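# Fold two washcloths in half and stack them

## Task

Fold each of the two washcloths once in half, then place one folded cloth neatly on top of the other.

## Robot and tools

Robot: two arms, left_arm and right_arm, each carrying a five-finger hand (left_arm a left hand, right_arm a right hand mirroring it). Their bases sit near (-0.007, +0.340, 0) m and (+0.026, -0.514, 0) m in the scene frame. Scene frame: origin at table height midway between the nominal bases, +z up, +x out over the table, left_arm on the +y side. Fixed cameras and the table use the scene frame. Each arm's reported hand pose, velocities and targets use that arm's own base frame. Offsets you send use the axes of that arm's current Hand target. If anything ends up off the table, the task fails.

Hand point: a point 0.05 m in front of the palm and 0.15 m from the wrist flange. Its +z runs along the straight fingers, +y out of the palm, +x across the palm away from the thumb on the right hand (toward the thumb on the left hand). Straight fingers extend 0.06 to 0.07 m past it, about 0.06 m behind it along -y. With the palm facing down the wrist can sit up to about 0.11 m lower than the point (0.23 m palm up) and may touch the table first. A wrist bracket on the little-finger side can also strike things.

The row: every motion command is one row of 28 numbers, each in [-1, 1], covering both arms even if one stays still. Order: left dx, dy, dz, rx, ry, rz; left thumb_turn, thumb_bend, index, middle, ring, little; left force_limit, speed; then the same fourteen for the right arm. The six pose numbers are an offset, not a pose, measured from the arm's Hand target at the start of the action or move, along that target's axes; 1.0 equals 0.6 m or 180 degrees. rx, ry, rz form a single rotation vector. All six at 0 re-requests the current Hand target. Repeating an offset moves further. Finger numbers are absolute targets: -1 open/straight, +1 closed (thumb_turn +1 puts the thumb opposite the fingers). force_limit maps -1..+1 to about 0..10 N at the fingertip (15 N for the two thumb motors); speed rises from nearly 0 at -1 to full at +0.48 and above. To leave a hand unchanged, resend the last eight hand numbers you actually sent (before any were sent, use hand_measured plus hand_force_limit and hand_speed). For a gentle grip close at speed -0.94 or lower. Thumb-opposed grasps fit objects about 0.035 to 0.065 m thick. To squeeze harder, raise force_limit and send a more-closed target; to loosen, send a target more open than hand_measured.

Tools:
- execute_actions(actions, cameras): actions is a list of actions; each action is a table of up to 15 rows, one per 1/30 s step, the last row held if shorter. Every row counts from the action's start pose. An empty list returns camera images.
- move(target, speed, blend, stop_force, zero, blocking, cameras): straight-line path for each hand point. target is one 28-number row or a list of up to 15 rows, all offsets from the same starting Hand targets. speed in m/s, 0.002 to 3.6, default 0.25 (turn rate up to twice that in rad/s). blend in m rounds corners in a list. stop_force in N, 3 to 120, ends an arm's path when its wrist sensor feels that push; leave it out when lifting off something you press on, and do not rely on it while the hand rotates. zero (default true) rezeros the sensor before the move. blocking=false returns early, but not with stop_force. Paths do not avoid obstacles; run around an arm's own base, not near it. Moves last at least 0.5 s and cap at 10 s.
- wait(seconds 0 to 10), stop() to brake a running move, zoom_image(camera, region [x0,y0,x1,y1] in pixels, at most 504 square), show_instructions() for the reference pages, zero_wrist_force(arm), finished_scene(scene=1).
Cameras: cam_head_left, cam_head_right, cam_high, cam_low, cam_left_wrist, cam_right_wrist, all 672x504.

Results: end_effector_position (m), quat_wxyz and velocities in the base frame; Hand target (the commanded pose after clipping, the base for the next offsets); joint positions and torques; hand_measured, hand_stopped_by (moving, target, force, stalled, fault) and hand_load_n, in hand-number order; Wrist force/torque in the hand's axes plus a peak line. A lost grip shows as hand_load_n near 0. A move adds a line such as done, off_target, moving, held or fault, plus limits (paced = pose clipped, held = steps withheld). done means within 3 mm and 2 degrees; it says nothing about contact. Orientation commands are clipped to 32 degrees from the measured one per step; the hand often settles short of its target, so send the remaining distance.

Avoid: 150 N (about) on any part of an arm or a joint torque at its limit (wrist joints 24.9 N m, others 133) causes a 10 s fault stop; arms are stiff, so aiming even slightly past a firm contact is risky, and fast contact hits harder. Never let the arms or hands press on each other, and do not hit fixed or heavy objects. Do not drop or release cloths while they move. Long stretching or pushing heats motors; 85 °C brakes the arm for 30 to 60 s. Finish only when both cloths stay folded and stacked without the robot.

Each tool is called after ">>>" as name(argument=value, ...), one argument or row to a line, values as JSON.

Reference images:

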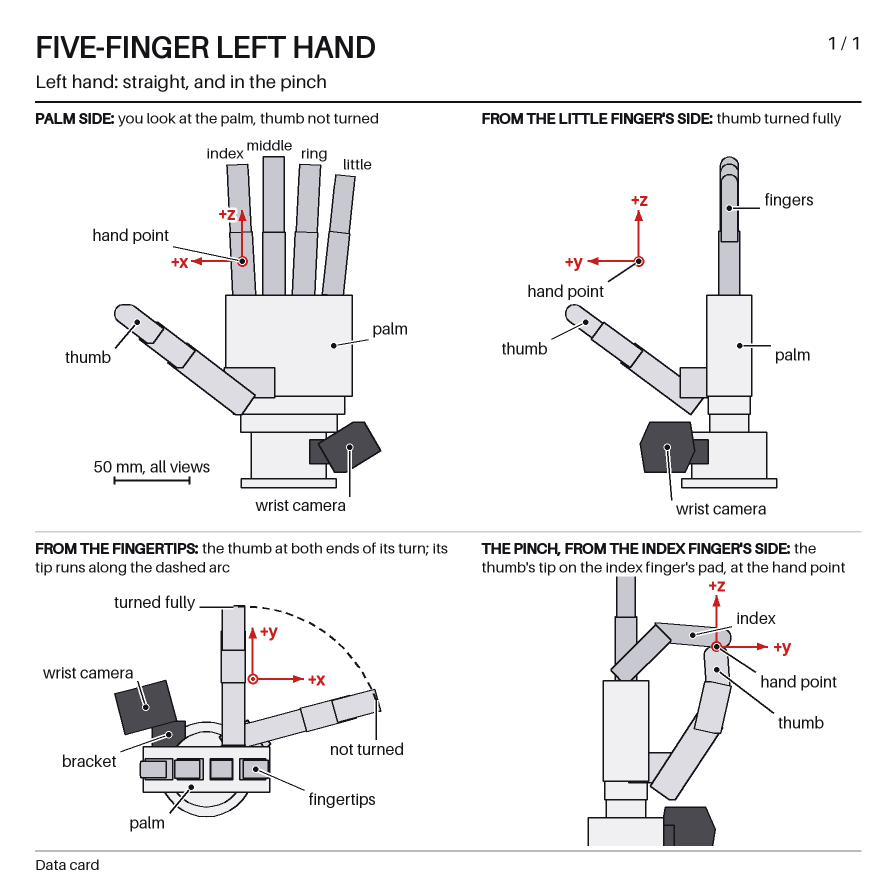

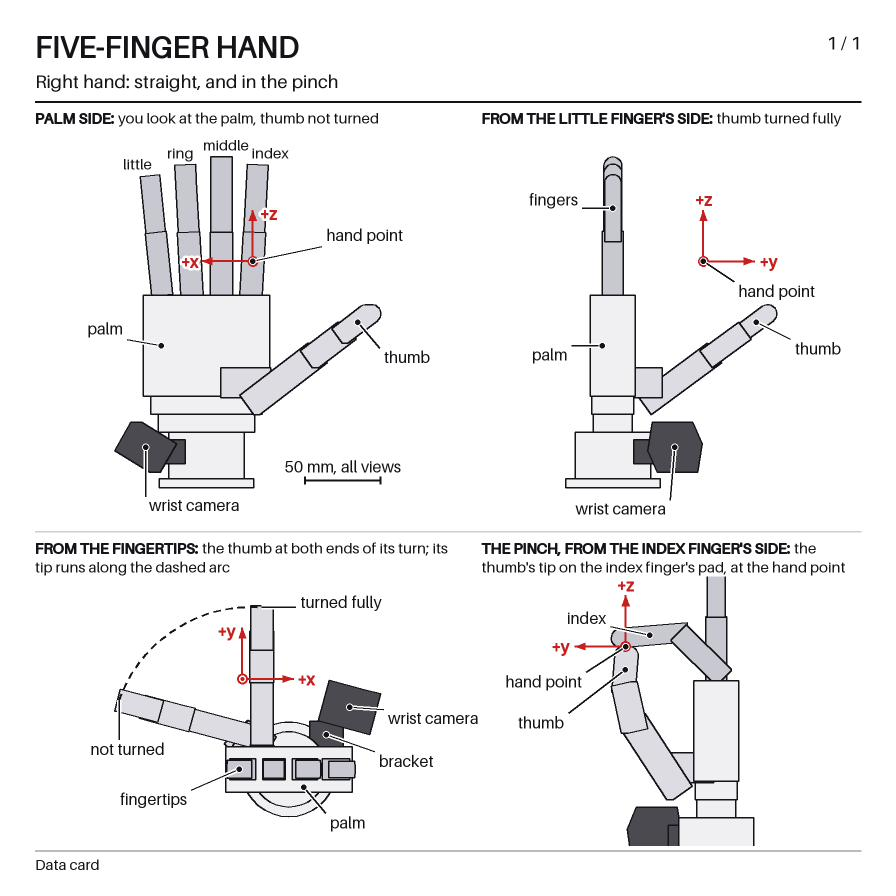

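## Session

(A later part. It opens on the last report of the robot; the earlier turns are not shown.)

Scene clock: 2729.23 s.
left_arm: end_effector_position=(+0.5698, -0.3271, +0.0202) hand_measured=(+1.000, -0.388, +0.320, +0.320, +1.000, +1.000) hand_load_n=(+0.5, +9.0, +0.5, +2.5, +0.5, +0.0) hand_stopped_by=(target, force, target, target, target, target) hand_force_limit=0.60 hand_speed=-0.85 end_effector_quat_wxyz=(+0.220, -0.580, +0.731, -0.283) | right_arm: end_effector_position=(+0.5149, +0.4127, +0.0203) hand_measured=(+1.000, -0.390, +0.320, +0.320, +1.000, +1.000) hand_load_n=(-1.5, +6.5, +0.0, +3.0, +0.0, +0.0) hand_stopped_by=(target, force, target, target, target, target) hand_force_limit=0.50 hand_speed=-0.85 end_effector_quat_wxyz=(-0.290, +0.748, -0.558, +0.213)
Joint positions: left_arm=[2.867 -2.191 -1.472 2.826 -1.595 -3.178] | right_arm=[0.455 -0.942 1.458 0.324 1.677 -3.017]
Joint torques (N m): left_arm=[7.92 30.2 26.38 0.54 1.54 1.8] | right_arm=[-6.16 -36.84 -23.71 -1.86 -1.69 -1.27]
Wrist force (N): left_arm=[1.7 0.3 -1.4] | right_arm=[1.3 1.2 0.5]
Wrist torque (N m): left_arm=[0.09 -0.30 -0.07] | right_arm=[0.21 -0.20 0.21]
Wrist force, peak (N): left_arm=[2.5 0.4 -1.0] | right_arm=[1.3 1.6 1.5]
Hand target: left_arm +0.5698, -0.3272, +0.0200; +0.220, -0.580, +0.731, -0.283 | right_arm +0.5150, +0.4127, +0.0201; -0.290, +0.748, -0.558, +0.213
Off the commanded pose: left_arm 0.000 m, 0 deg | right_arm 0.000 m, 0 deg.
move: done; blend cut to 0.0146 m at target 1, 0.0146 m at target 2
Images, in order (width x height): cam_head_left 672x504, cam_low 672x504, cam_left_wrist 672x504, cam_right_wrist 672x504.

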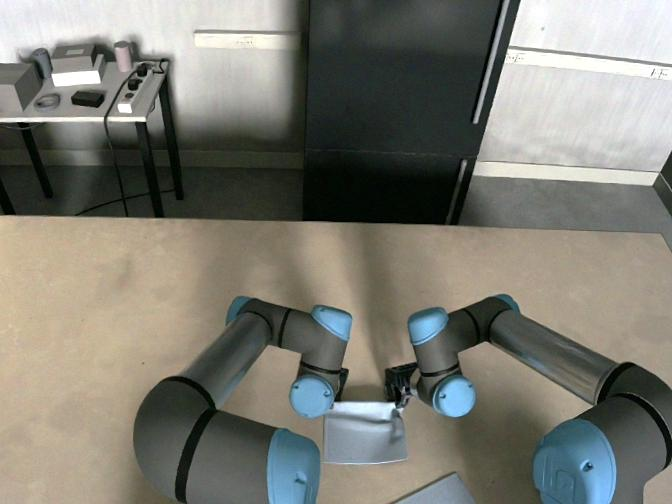

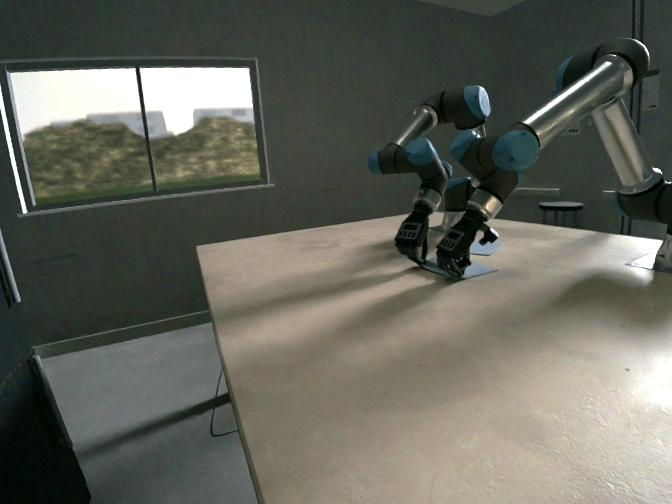

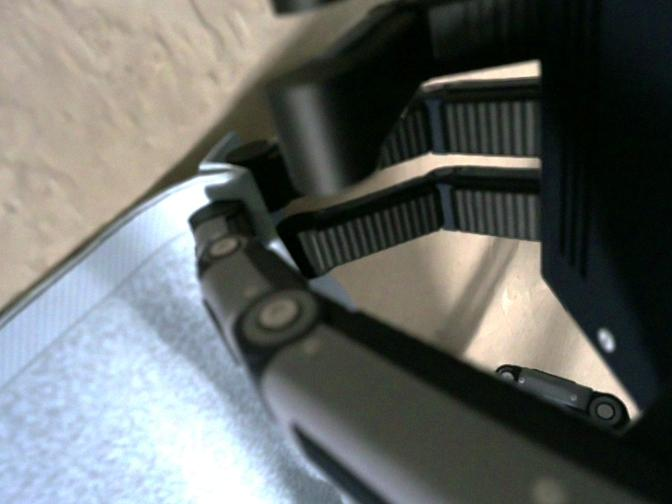

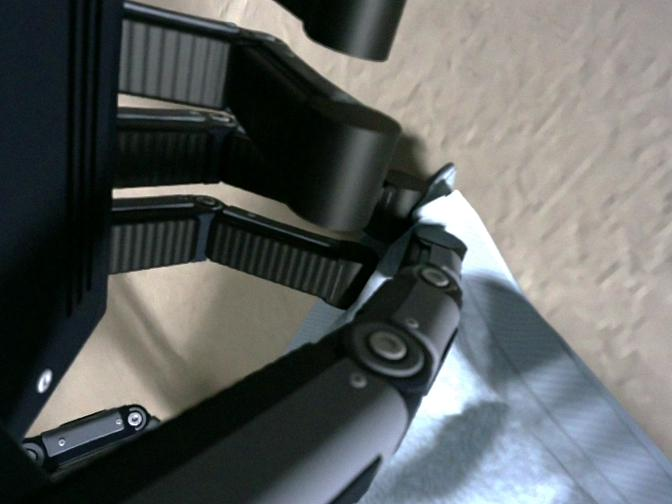

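>>> move(
  target=[0,0,0,0,0,0,1,-0.25,0.32,0.32,1,1,0.6,-0.85,0,0,0,0,0,0,1,-0.8,0.32,0.32,1,1,0.5,-0.3],
  cameras=["cam_head_left","cam_right_wrist"],
)

>>> zoom_image(
  camera="cam_head_left",
  region=[280, 360, 480, 504],
)

Scene clock: 2737.37 s.
left_arm: end_effector_position=(+0.5698, -0.3272, +0.0200) hand_measured=(+1.000, -0.388, +0.320, +0.320, +1.000, +1.000) hand_load_n=(+0.5, +9.0, +0.5, +2.5, +0.0, +0.0) hand_stopped_by=(target, force, target, target, target, target) hand_force_limit=0.60 hand_speed=-0.85 end_effector_quat_wxyz=(+0.220, -0.580, +0.731, -0.283) | right_arm: end_effector_position=(+0.5150, +0.4127, +0.0201) hand_measured=(+1.000, -0.800, +0.320, +0.320, +1.000, +1.000) hand_load_n=(+0.0, +0.0, +0.0, +0.0, +0.0, +0.0) hand_stopped_by=(target, target, target, target, target, target) hand_force_limit=0.50 hand_speed=-0.30 end_effector_quat_wxyz=(-0.290, +0.748, -0.558, +0.213)
Joint positions: left_arm=[2.867 -2.192 -1.472 2.826 -1.595 -3.178] | right_arm=[0.455 -0.941 1.458 0.324 1.677 -3.017]
Joint torques (N m): left_arm=[7.42 28.53 25.54 0.6 1.32 1.9] | right_arm=[-6.18 -35.82 -24.53 -1.44 -1.29 -1.44]
Wrist force (N): left_arm=[1.9 0.5 -1.3] | right_arm=[1.4 1.4 0.5]
Wrist torque (N m): left_arm=[0.08 -0.33 -0.05] | right_arm=[0.23 -0.21 0.22]
Wrist force, peak (N): left_arm=[2.1 0.6 -1.3] | right_arm=[1.6 1.4 0.8]
Hand target: left_arm +0.5698, -0.3272, +0.0200; +0.220, -0.580, +0.731, -0.283 | right_arm +0.5150, +0.4127, +0.0201; -0.290, +0.748, -0.558, +0.213
Off the commanded pose: left_arm 0.000 m, 0 deg | right_arm 0.000 m, 0 deg.
move: done
Images, in order (width x height): cam_head_left 672x504, cam_right_wrist 672x504.

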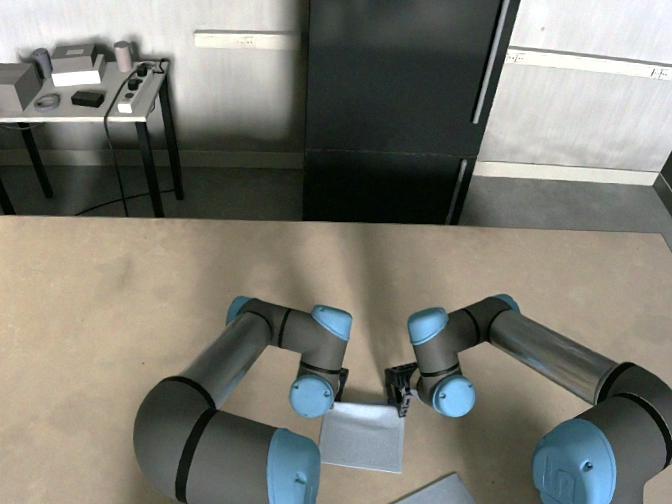

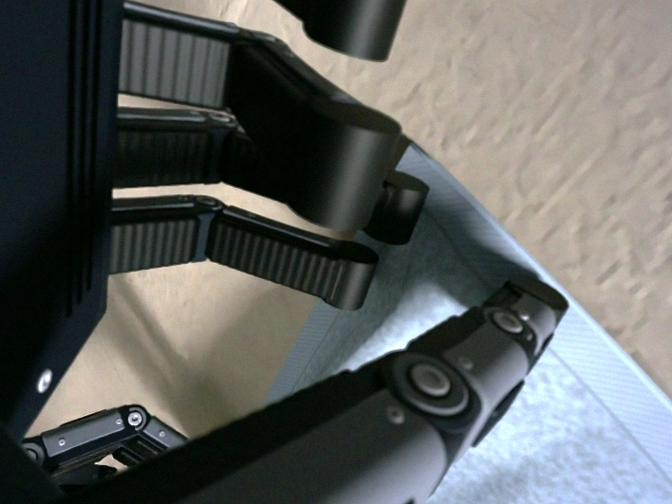

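Scaled by 2.520 from the camera's 672x504 image, which has a finer 960x720 frame.

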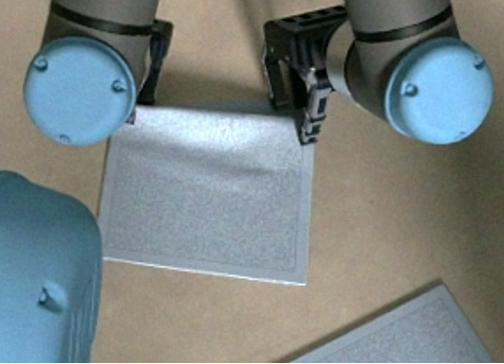

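>>> move(
  target=[0,0,0,0,0,0,1,-0.25,0.32,0.32,1,1,0.6,-0.85,0.0013,0.002,0.0094,0,0,0,1,-0.8,0.32,0.32,1,1,0.5,-0.3],
  speed=0.05,
  cameras=["cam_right_wrist"],
)

>>> zoom_image(
  camera="cam_right_wrist",
  region=[230, 90, 580, 440],
)

Scene clock: 2760.90 s.
left_arm: end_effector_position=(+0.5698, -0.3272, +0.0200) hand_measured=(+1.000, -0.388, +0.320, +0.320, +1.000, +1.000) hand_load_n=(+0.5, +9.0, +0.5, +2.5, +0.0, +0.0) hand_stopped_by=(target, force, target, target, target, target) hand_force_limit=0.60 hand_speed=-0.85 end_effector_quat_wxyz=(+0.220, -0.580, +0.731, -0.283) | right_arm: end_effector_position=(+0.5178, +0.4128, +0.0153) hand_measured=(+1.000, -0.800, +0.320, +0.320, +1.000, +1.000) hand_load_n=(+0.0, +0.0, +0.0, +0.0, +0.0, +0.0) hand_stopped_by=(target, target, target, target, target, target) hand_force_limit=0.50 hand_speed=-0.30 end_effector_quat_wxyz=(-0.290, +0.748, -0.558, +0.213)
Joint positions: left_arm=[2.867 -2.192 -1.472 2.826 -1.595 -3.178] | right_arm=[0.452 -0.931 1.454 0.317 1.676 -3.019]
Joint torques (N m): left_arm=[8.57 29.83 25.97 0.37 0.29 1.96] | right_arm=[-6.04 -36.97 -23.66 -1.95 -1.46 -1.26]
Wrist force (N): left_arm=[1.9 0.6 -1.0] | right_arm=[1.3 1.3 0.6]
Wrist torque (N m): left_arm=[0.09 -0.31 -0.05] | right_arm=[0.23 -0.20 0.21]
Wrist force, peak (N): left_arm=[2.1 0.6 -1.1] | right_arm=[1.7 1.4 0.8]
Hand target: left_arm +0.5698, -0.3272, +0.0200; +0.220, -0.580, +0.731, -0.283 | right_arm +0.5179, +0.4128, +0.0151; -0.290, +0.748, -0.558, +0.213
Off the commanded pose: left_arm 0.000 m, 0 deg | right_arm 0.000 m, 0 deg.
move: done
Images, in order (width x height): cam_right_wrist 672x504.

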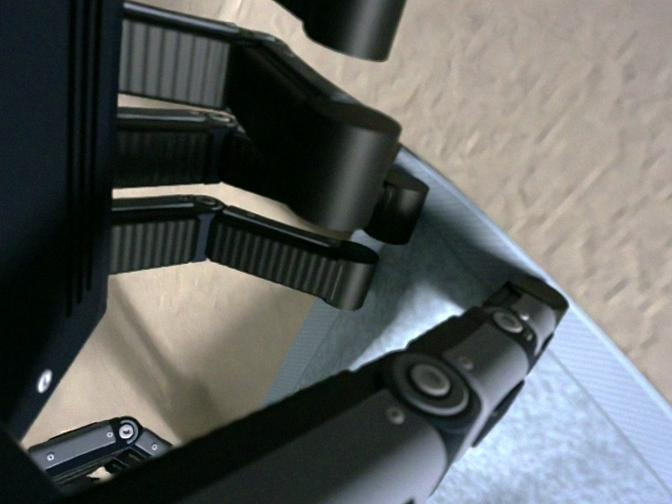

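Scaled by 1.440 from the camera's 672x504 image, which has a finer 960x720 frame.

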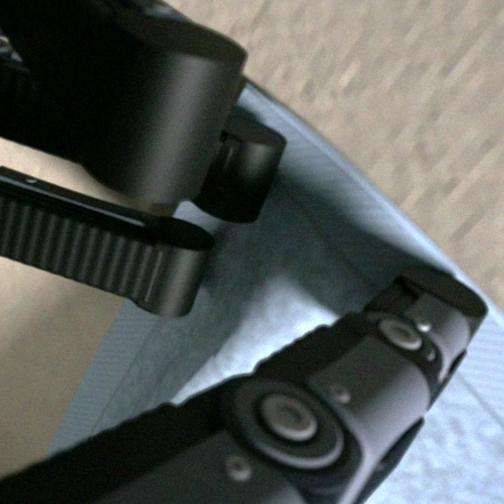

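>>> move(
  target=[0,0,0,0,0,0,1,-0.25,0.32,0.32,1,1,0.6,-0.85,0,0.0067,0.0074,0,0,0,1,-0.8,0.32,0.32,1,1,0.5,-0.3],
  speed=0.008,
  stop_force=4,
  cameras=["cam_right_wrist"],
)

Scene clock: 2776.20 s.
left_arm: end_effector_position=(+0.5698, -0.3272, +0.0200) hand_measured=(+1.000, -0.388, +0.320, +0.320, +1.000, +1.000) hand_load_n=(+0.0, +9.0, +0.5, +2.5, +0.0, +0.0) hand_stopped_by=(target, force, target, target, target, target) hand_force_limit=0.60 hand_speed=-0.85 end_effector_quat_wxyz=(+0.220, -0.580, +0.731, -0.283) | right_arm: end_effector_position=(+0.5180, +0.4128, +0.0121) hand_measured=(+1.000, -0.800, +0.320, +0.320, +1.000, +1.000) hand_load_n=(+0.0, +0.0, +0.0, -1.5, +0.0, +0.0) hand_stopped_by=(target, target, target, target, target, target) hand_force_limit=0.50 hand_speed=-0.30 end_effector_quat_wxyz=(-0.290, +0.748, -0.558, +0.213)
Joint positions: left_arm=[2.867 -2.192 -1.472 2.826 -1.595 -3.178] | right_arm=[0.452 -0.927 1.456 0.311 1.675 -3.019]
Joint torques (N m): left_arm=[9 31.71 24.9 0.21 -1.04 1.88] | right_arm=[-3.91 -51.01 -21.88 3.2 -1.01 -0.72]
Wrist force (N): left_arm=[2.0 0.5 -1.3] | right_arm=[0.9 -2.4 -2.2]
Wrist torque (N m): left_arm=[0.10 -0.34 -0.05] | right_arm=[0.05 -0.14 0.14]
Wrist force, peak (N): left_arm=[2.2 0.6 -1.2] | right_arm=[0.9 -4.6 -4.0]
Hand target: left_arm +0.5698, -0.3272, +0.0200; +0.220, -0.580, +0.731, -0.283 | right_arm +0.5180, +0.4128, +0.0121; -0.290, +0.748, -0.558, +0.213 (not the last commanded pose)
Off the commanded pose: left_arm 0.000 m, 0 deg | right_arm 0.003 m, 0 deg.
move: contact (right_arm)
Images, in order (width x height): cam_right_wrist 672x504.

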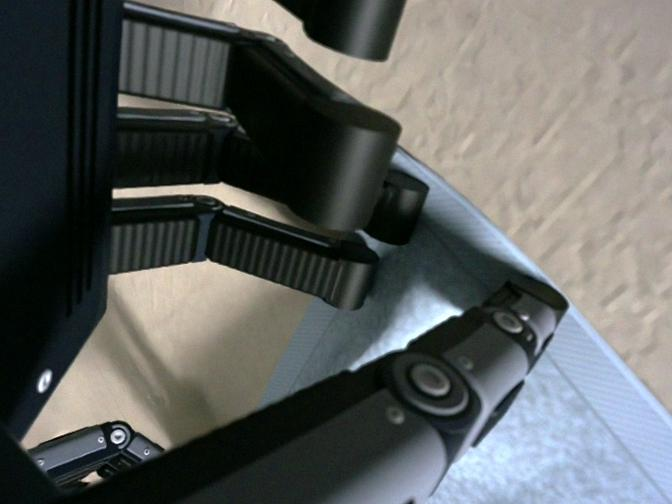

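>>> execute_actions(
  actions=[
    [[0,0,0,0,0,0,1,-0.25,0.32,0.32,1,1,0.6,-0.85,0,0,0,0,0,0,1,-0.55,0.32,0.32,1,1,0,-0.85]],
    [[0,0,0,0,0,0,1,-0.25,0.32,0.32,1,1,0.6,-0.85,0,0,0,0,0,0,1,-0.55,0.32,0.32,1,1,0,-0.85]],
  ],
  cameras=["cam_right_wrist"],
)

Scene clock: 2784.40 s.
left_arm: end_effector_position=(+0.5698, -0.3272, +0.0200) hand_measured=(+1.000, -0.388, +0.320, +0.320, +1.000, +1.000) hand_load_n=(+0.0, +9.0, +0.5, +2.5, +0.0, +0.0) hand_stopped_by=(target, force, target, target, target, target) hand_force_limit=0.60 hand_speed=-0.85 end_effector_quat_wxyz=(+0.220, -0.580, +0.731, -0.283) | right_arm: end_effector_position=(+0.5180, +0.4128, +0.0121) hand_measured=(+1.000, -0.552, +0.320, +0.320, +1.000, +1.000) hand_load_n=(-2.0, +2.0, +0.5, -1.0, +0.0, +0.0) hand_stopped_by=(target, target, target, target, target, target) hand_force_limit=0.00 hand_speed=-0.85 end_effector_quat_wxyz=(-0.290, +0.748, -0.558, +0.213)
Joint positions: left_arm=[2.867 -2.192 -1.472 2.826 -1.595 -3.178] | right_arm=[0.452 -0.927 1.456 0.311 1.675 -3.019]
Joint torques (N m): left_arm=[7.83 32.16 25.66 0.06 -1.59 1.7] | right_arm=[-2.75 -46.27 -21.83 0.81 -0.93 -0.74]
Wrist force (N): left_arm=[1.5 0.5 -1.2] | right_arm=[2.2 -1.2 -2.7]
Wrist torque (N m): left_arm=[0.08 -0.30 -0.06] | right_arm=[0.08 -0.13 0.13]
Wrist force, peak (N): left_arm=[2.1 0.6 -1.6] | right_arm=[1.7 -2.9 -5.9]
Hand target: left_arm +0.5698, -0.3272, +0.0200; +0.220, -0.580, +0.731, -0.283 | right_arm +0.5180, +0.4128, +0.0121; -0.290, +0.748, -0.558, +0.213
Off the commanded pose: left_arm 0.000 m, 0 deg | right_arm 0.000 m, 0 deg.
Images, in order (width x height): cam_right_wrist 672x504.

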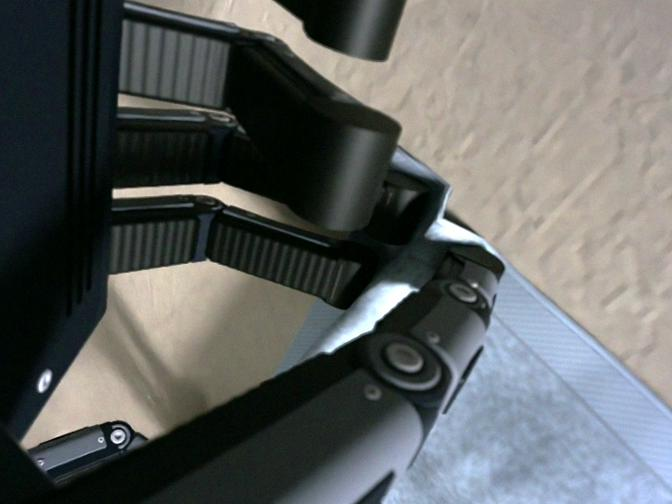

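>>> execute_actions(
  actions=[
    [[0,0,0,0,0,0,1,-0.25,0.32,0.32,1,1,0.6,-0.85,0,0,0,0,0,0,1,-0.35,0.32,0.32,1,1,0.5,-0.85]],
    [[0,0,0,0,0,0,1,-0.25,0.32,0.32,1,1,0.6,-0.85,0,0,0,0,0,0,1,-0.35,0.32,0.32,1,1,0.5,-0.85]],
    [[0,0,0,0,0,0,1,-0.25,0.32,0.32,1,1,0.6,-0.85,0,0,0,0,0,0,1,-0.35,0.32,0.32,1,1,0.5,-0.85]],
  ],
  cameras=["cam_right_wrist","cam_head_left"],
)

Scene clock: 2793.13 s.
left_arm: end_effector_position=(+0.5698, -0.3272, +0.0200) hand_measured=(+1.000, -0.388, +0.320, +0.320, +1.000, +1.000) hand_load_n=(+0.5, +9.0, +0.5, +2.5, +0.0, +0.5) hand_stopped_by=(target, force, target, target, target, target) hand_force_limit=0.60 hand_speed=-0.85 end_effector_quat_wxyz=(+0.220, -0.580, +0.731, -0.283) | right_arm: end_effector_position=(+0.5180, +0.4128, +0.0121) hand_measured=(+1.000, -0.380, +0.320, +0.320, +1.000, +1.000) hand_load_n=(-1.0, +11.0, +0.5, +0.5, +0.0, +0.0) hand_stopped_by=(target, force, target, target, target, target) hand_force_limit=0.50 hand_speed=-0.85 end_effector_quat_wxyz=(-0.290, +0.748, -0.558, +0.213)
Joint positions: left_arm=[2.867 -2.192 -1.472 2.826 -1.595 -3.178] | right_arm=[0.452 -0.927 1.456 0.311 1.675 -3.019]
Joint torques (N m): left_arm=[6.61 33.18 23.66 -0.15 -1.38 1.59] | right_arm=[-1.4 -38.28 -21.12 -1.37 -0.92 -0.75]
Wrist force (N): left_arm=[1.8 0.5 -1.3] | right_arm=[1.1 -1.6 -2.1]
Wrist torque (N m): left_arm=[0.10 -0.30 -0.07] | right_arm=[0.10 -0.15 0.18]
Wrist force, peak (N): left_arm=[2.1 0.7 -1.2] | right_arm=[2.0 -2.3 -3.6]
Hand target: left_arm +0.5698, -0.3272, +0.0200; +0.220, -0.580, +0.731, -0.283 | right_arm +0.5180, +0.4128, +0.0121; -0.290, +0.748, -0.558, +0.213
Off the commanded pose: left_arm 0.000 m, 0 deg | right_arm 0.000 m, 0 deg.
Images, in order (width x height): cam_head_left 672x504, cam_right_wrist 672x504.

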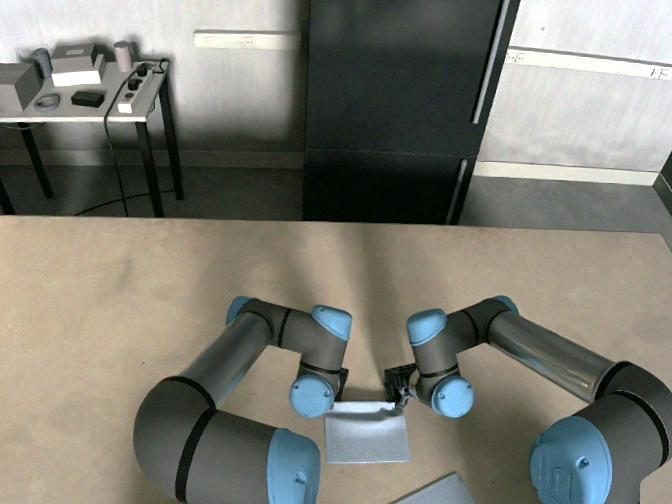

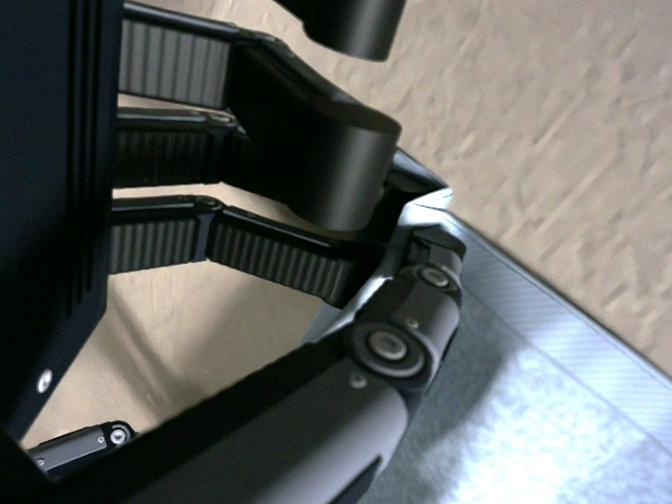

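>>> move(
  target=[
    [0.01511,-0.04732,-0.13675,0,0,0,1,-0.25,0.32,0.32,1,1,0.6,-0.85,-0.0164,-0.05265,-0.14988,0,0,0,1,-0.35,0.32,0.32,1,1,0.5,-0.85],
    [-0.00432,-0.21267,-0.21213,0.25,0,0,1,-0.25,0.32,0.32,1,1,0.6,-0.85,0.00302,-0.218,-0.22527,0.25,0,0,1,-0.35,0.32,0.32,1,1,0.5,-0.85],
  ],
  speed=[0.15,0.25],
  blend=[0.03,0],
  cameras=["cam_head_left","cam_low","cam_left_wrist","cam_right_wrist"],
)

>>> zoom_image(
  camera="cam_head_left",
  region=[280, 310, 480, 454],
)

Scene clock: 2813.47 s.
left_arm: end_effector_position=(+0.5800, -0.3258, +0.1999) hand_measured=(+1.000, -0.388, +0.320, +0.320, +1.000, +1.000) hand_load_n=(+0.0, +9.0, +0.5, +2.5, +0.0, +0.0) hand_stopped_by=(target, force, target, target, target, target) hand_force_limit=0.60 hand_speed=-0.85 end_effector_quat_wxyz=(+0.426, -0.452, +0.567, -0.541) | right_arm: end_effector_position=(+0.5246, +0.4120, +0.2000) hand_measured=(+1.000, -0.380, +0.320, +0.320, +1.000, +1.000) hand_load_n=(-1.0, +9.5, +0.0, +3.0, +0.0, +0.0) hand_stopped_by=(target, force, target, target, target, target) hand_force_limit=0.50 hand_speed=-0.85 end_effector_quat_wxyz=(+0.554, -0.580, +0.434, -0.410)
Joint positions: left_arm=[2.861 -1.743 -1.961 3.651 -1.619 -3.15] | right_arm=[0.494 -1.378 1.936 -0.508 1.773 -3.127]
Joint torques (N m): left_arm=[8.31 38.09 12.69 2.91 1.5 1.63] | right_arm=[-5.64 -36.71 -13.16 -4.25 -1.81 -1.17]
Wrist force (N): left_arm=[2.2 -0.3 -1.5] | right_arm=[1.6 1.6 -0.7]
Wrist torque (N m): left_arm=[-0.13 -0.46 0.01] | right_arm=[0.27 -0.21 0.26]
Wrist force, peak (N): left_arm=[2.3 0.0 -2.0] | right_arm=[1.2 -1.9 -2.3]
Hand target: left_arm +0.5800, -0.3258, +0.1999; +0.426, -0.452, +0.567, -0.541 | right_arm +0.5246, +0.4121, +0.2001; +0.554, -0.580, +0.433, -0.410
Off the commanded pose: left_arm 0.000 m, 0 deg | right_arm 0.000 m, 0 deg.
move: done
Images, in order (width x height): cam_head_left 672x504, cam_low 672x504, cam_left_wrist 672x504, cam_right_wrist 672x504.

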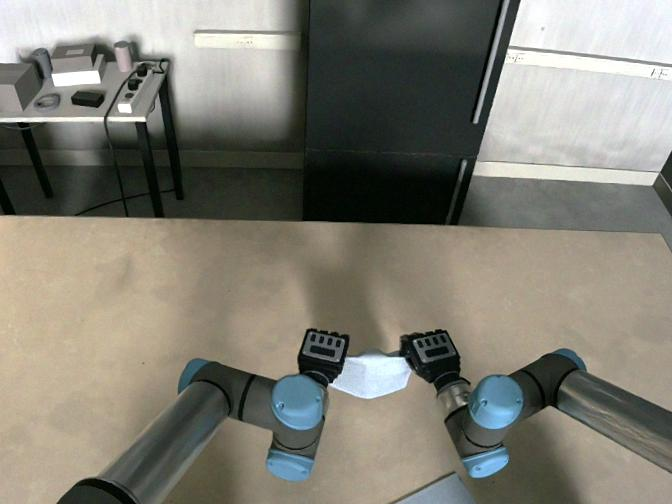

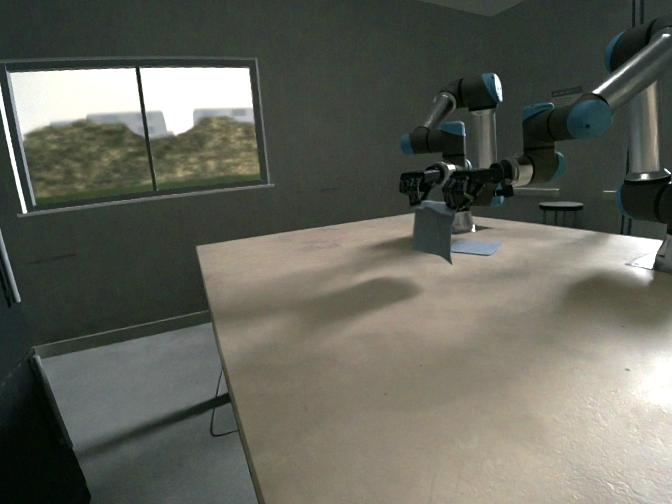

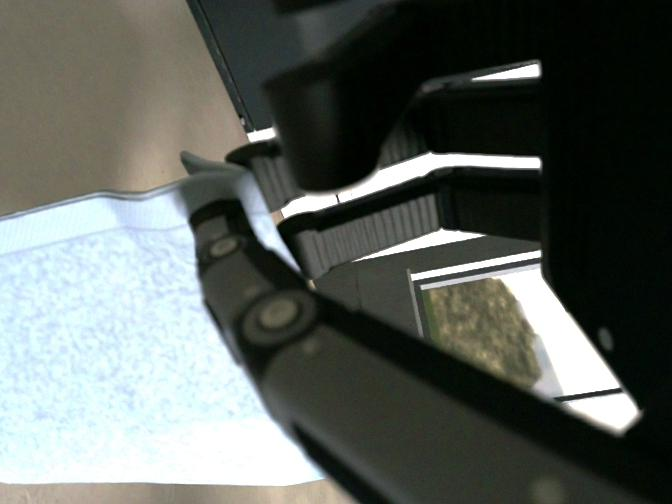

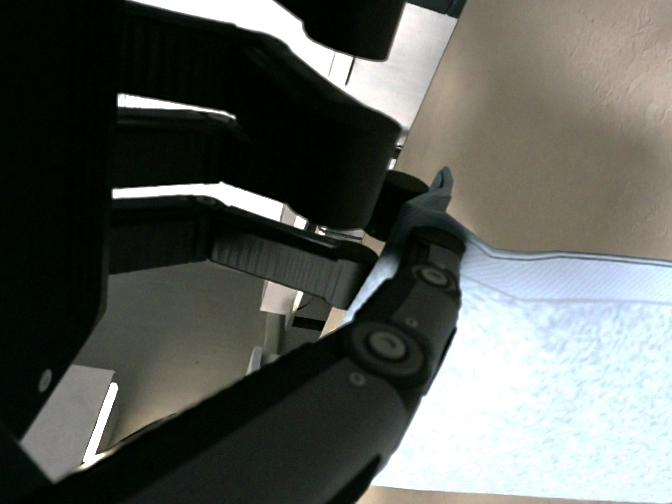

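Scaled by 2.520 from the camera's 672x504 image, which has a finer 960x720 frame.

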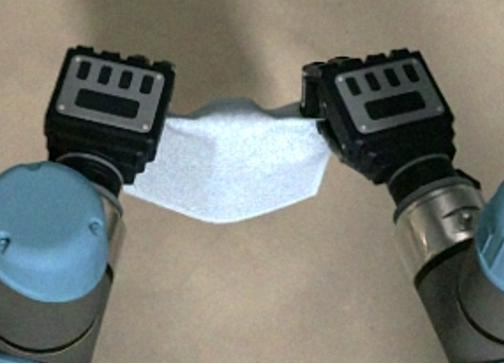

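>>> move(
  target=[
    [0,0.05825,0.00303,0,0,0,1,-0.25,0.32,0.32,1,1,0.6,-0.85,0.00805,0.05825,0.00083,0,0,0,1,-0.35,0.32,0.32,1,1,0.5,-0.85],
    [0.01079,0.09365,-0.03543,0,0,0,1,-0.25,0.32,0.32,1,1,0.6,-0.85,-0.00274,0.09365,-0.03763,0,0,0,1,-0.35,0.32,0.32,1,1,0.5,-0.85],
    [0.02374,0.1461,-0.08105,0,0,0,1,-0.25,0.32,0.32,1,1,0.6,-0.85,-0.01569,0.1461,-0.08325,0,0,0,1,-0.35,0.32,0.32,1,1,0.5,-0.85],
    [0.03238,0.19773,-0.11062,0,0,0,1,-0.25,0.32,0.32,1,1,0.6,-0.85,-0.02433,0.19773,-0.11282,0,0,0,1,-0.35,0.32,0.32,1,1,0.5,-0.85],
  ],
  speed=0.15,
  blend=[0.02,0.02,0.02,0],
  cameras=["cam_head_left","cam_low","cam_left_wrist","cam_right_wrist"],
)

>>> zoom_image(
  camera="cam_low",
  region=[390, 190, 530, 300],
)

>>> zoom_image(
  camera="cam_head_left",
  region=[280, 360, 480, 504],
)

Scene clock: 2835.07 s.
left_arm: end_effector_position=(+0.5049, -0.3287, +0.0851) hand_measured=(+1.000, -0.388, +0.320, +0.320, +1.000, +1.000) hand_load_n=(+0.5, +9.0, +0.0, +2.5, +0.0, +0.0) hand_stopped_by=(target, force, target, target, target, target) hand_force_limit=0.60 hand_speed=-0.85 end_effector_quat_wxyz=(+0.426, -0.452, +0.567, -0.541) | right_arm: end_effector_position=(+0.4500, +0.4054, +0.0850) hand_measured=(+1.000, -0.380, +0.320, +0.320, +1.000, +1.000) hand_load_n=(-0.5, +9.0, +0.5, +3.0, +0.0, +0.0) hand_stopped_by=(target, force, target, target, target, target) hand_force_limit=0.50 hand_speed=-0.85 end_effector_quat_wxyz=(+0.554, -0.580, +0.434, -0.410)
Joint positions: left_arm=[2.791 -1.834 -2.242 4.024 -1.689 -3.154] | right_arm=[0.579 -1.281 2.205 -0.873 1.858 -3.123]
Joint torques (N m): left_arm=[-5.72 11.22 7.71 2.83 -2.07 -1.84] | right_arm=[5.03 -19.55 -8.11 -3.74 1.89 -1.41]
Wrist force (N): left_arm=[2.6 -0.1 -1.4] | right_arm=[1.2 1.5 -0.8]
Wrist torque (N m): left_arm=[-0.06 -0.49 0.17] | right_arm=[0.28 -0.17 0.01]
Wrist force, peak (N): left_arm=[2.9 0.7 -2.0] | right_arm=[1.1 2.3 -1.2]
Hand target: left_arm +0.5049, -0.3287, +0.0850; +0.426, -0.452, +0.567, -0.541 | right_arm +0.4499, +0.4054, +0.0849; +0.554, -0.580, +0.433, -0.410
Off the commanded pose: left_arm 0.000 m, 0 deg | right_arm 0.000 m, 0 deg.
move: done; blend cut to 0.016 m at target 1, 0.016 m at target 2, 0.018 m at target 3
Images, in order (width x height): cam_head_left 672x504, cam_low 672x504, cam_left_wrist 672x504, cam_right_wrist 672x504.

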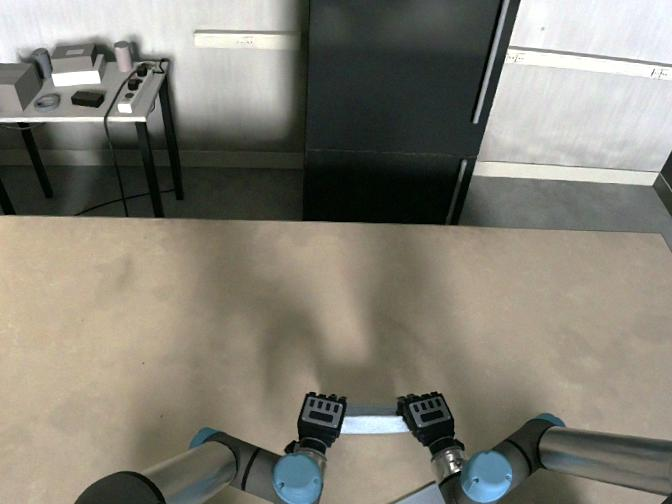

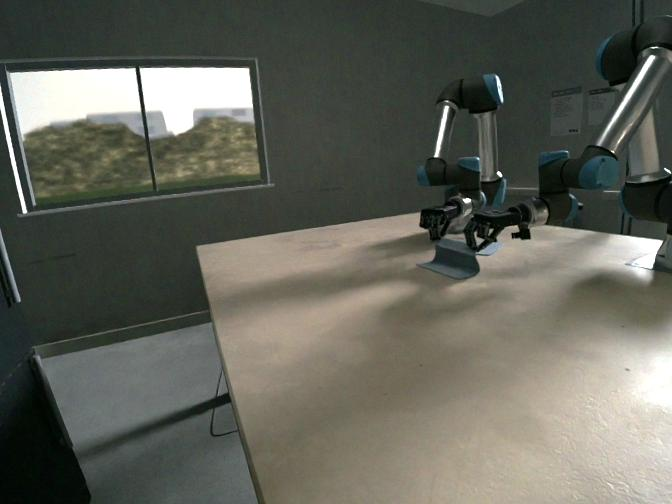

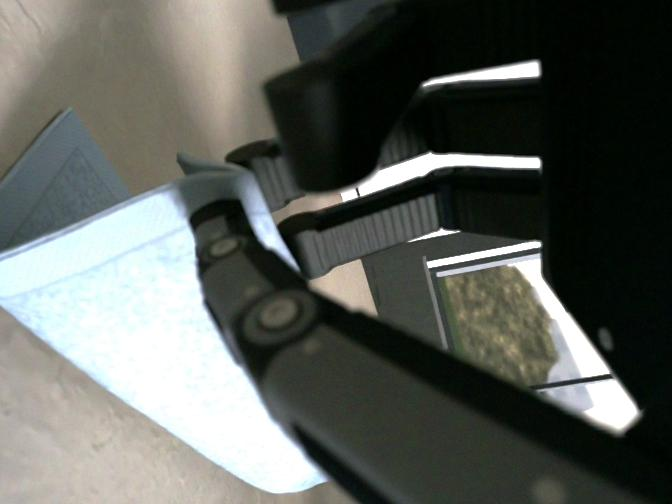

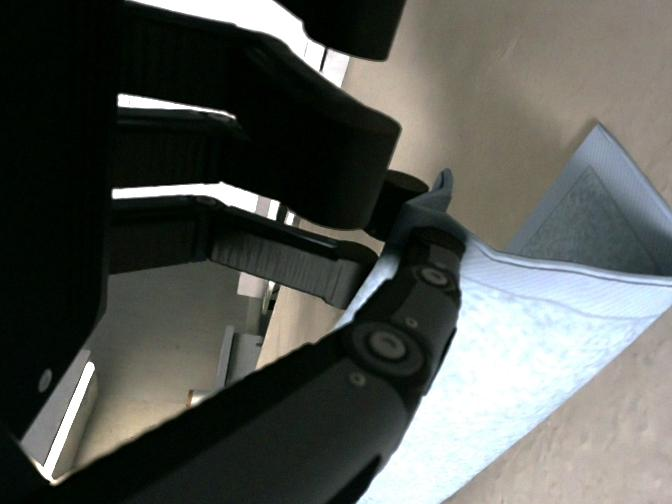

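Scaled by 3.600 from the camera's 672x504 image, which has a finer 960x720 frame.

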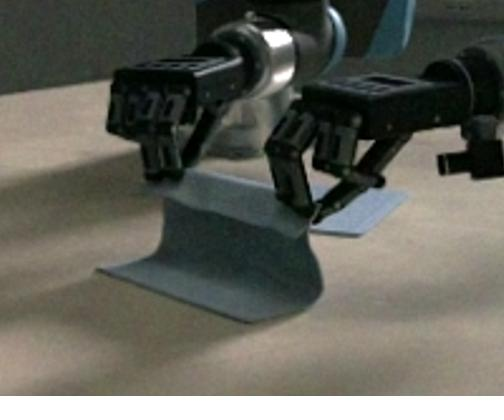

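Scaled by 2.520 from the camera's 672x504 image, which has a finer 960x720 frame.

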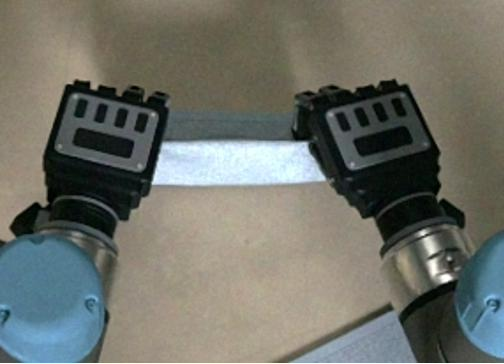

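>>> move(
  target=[
    [-0.00648,0.01538,0.02498,-0.0833,0,0,1,-0.25,0.32,0.32,1,1,0.6,-0.85,0.00648,0.01538,0.02498,-0.0833,0,0,1,-0.35,0.32,0.32,1,1,0.5,-0.85],
    [-0.01381,0.03891,0.05361,-0.161,0,0,1,-0.25,0.32,0.32,1,1,0.6,-0.85,0.01381,0.03891,0.05361,-0.161,0,0,1,-0.35,0.32,0.32,1,1,0.5,-0.85],
    [-0.01943,0.06777,0.07608,-0.2333,0,0,1,-0.25,0.32,0.32,1,1,0.6,-0.85,0.01943,0.06777,0.07608,-0.2333,0,0,1,-0.35,0.32,0.32,1,1,0.5,-0.85],
  ],
  speed=0.12,
  blend=[0.01,0.01,0],
  cameras=["cam_head_left","cam_low","cam_left_wrist","cam_right_wrist"],
)

>>> zoom_image(
  camera="cam_low",
  region=[390, 190, 530, 300],
)

>>> zoom_image(
  camera="cam_head_left",
  region=[280, 350, 480, 494],
)

Scene clock: 2878.60 s.
left_arm: end_effector_position=(+0.5498, -0.3276, +0.0420) hand_measured=(+1.000, -0.388, +0.320, +0.320, +1.000, +1.000) hand_load_n=(+1.0, +9.0, +0.0, +2.5, +0.0, +0.0) hand_stopped_by=(target, force, target, target, target, target) hand_force_limit=0.60 hand_speed=-0.85 end_effector_quat_wxyz=(+0.236, -0.574, +0.724, -0.302) | right_arm: end_effector_position=(+0.4950, +0.4069, +0.0421) hand_measured=(+1.000, -0.380, +0.320, +0.320, +1.000, +1.000) hand_load_n=(+0.0, +9.0, +0.5, +3.5, +0.0, +0.0) hand_stopped_by=(target, force, target, target, target, target) hand_force_limit=0.50 hand_speed=-0.85 end_effector_quat_wxyz=(-0.310, +0.740, -0.552, +0.228)
Joint positions: left_arm=[2.853 -2.102 -1.566 2.883 -1.606 -3.186] | right_arm=[0.466 -1.033 1.558 0.265 1.691 -3.015]
Joint torques (N m): left_arm=[8.69 25.32 26.18 -2.63 1.56 1.85] | right_arm=[-6.19 -31.7 -23.79 2.75 -1.39 1.09]
Wrist force (N): left_arm=[2.8 0.0 -0.9] | right_arm=[-0.3 1.4 0.7]
Wrist torque (N m): left_arm=[0.04 -0.33 0.07] | right_arm=[0.26 -0.09 0.09]
Wrist force, peak (N): left_arm=[3.1 0.6 -1.4] | right_arm=[1.3 1.7 -1.0]
Hand target: left_arm +0.5498, -0.3276, +0.0420; +0.235, -0.574, +0.724, -0.302 | right_arm +0.4950, +0.4069, +0.0420; -0.309, +0.740, -0.552, +0.228
Off the commanded pose: left_arm 0.000 m, 0 deg | right_arm 0.000 m, 0 deg.
move: done
Images, in order (width x height): cam_head_left 672x504, cam_low 672x504, cam_left_wrist 672x504, cam_right_wrist 672x504.

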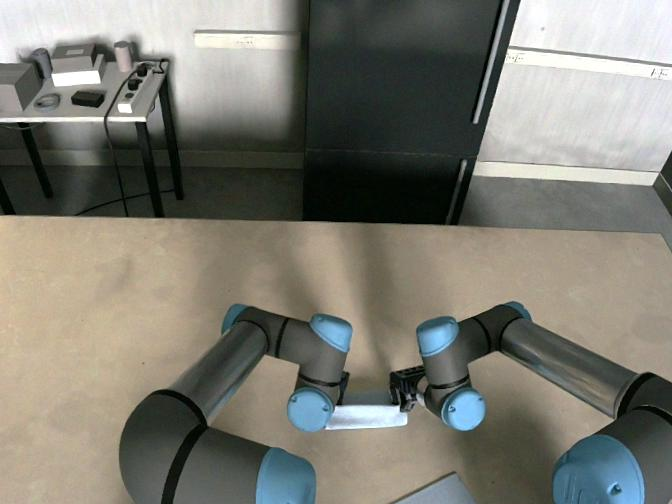

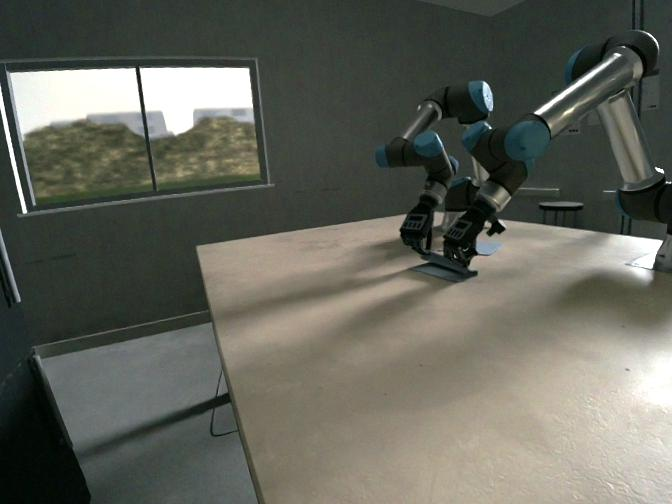

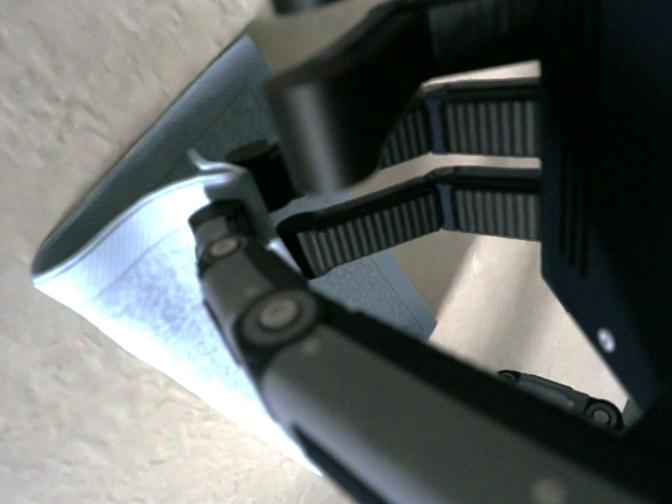

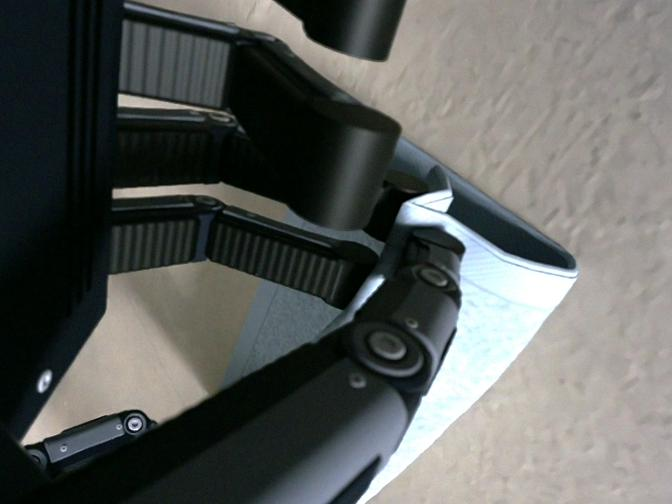

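Scaled by 3.600 from the camera's 672x504 image, which has a finer 960x720 frame.

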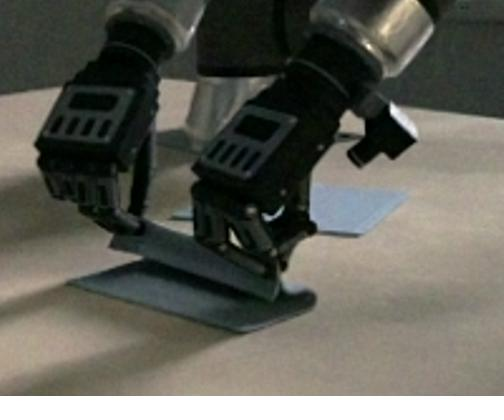

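Scaled by 2.520 from the camera's 672x504 image, which has a finer 960x720 frame.

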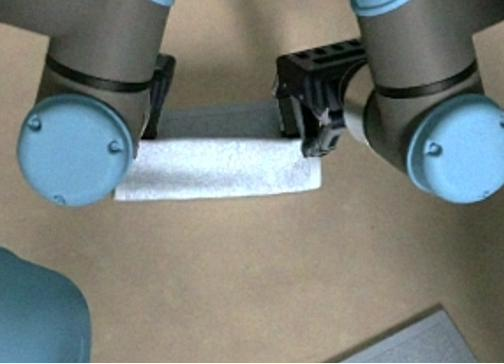

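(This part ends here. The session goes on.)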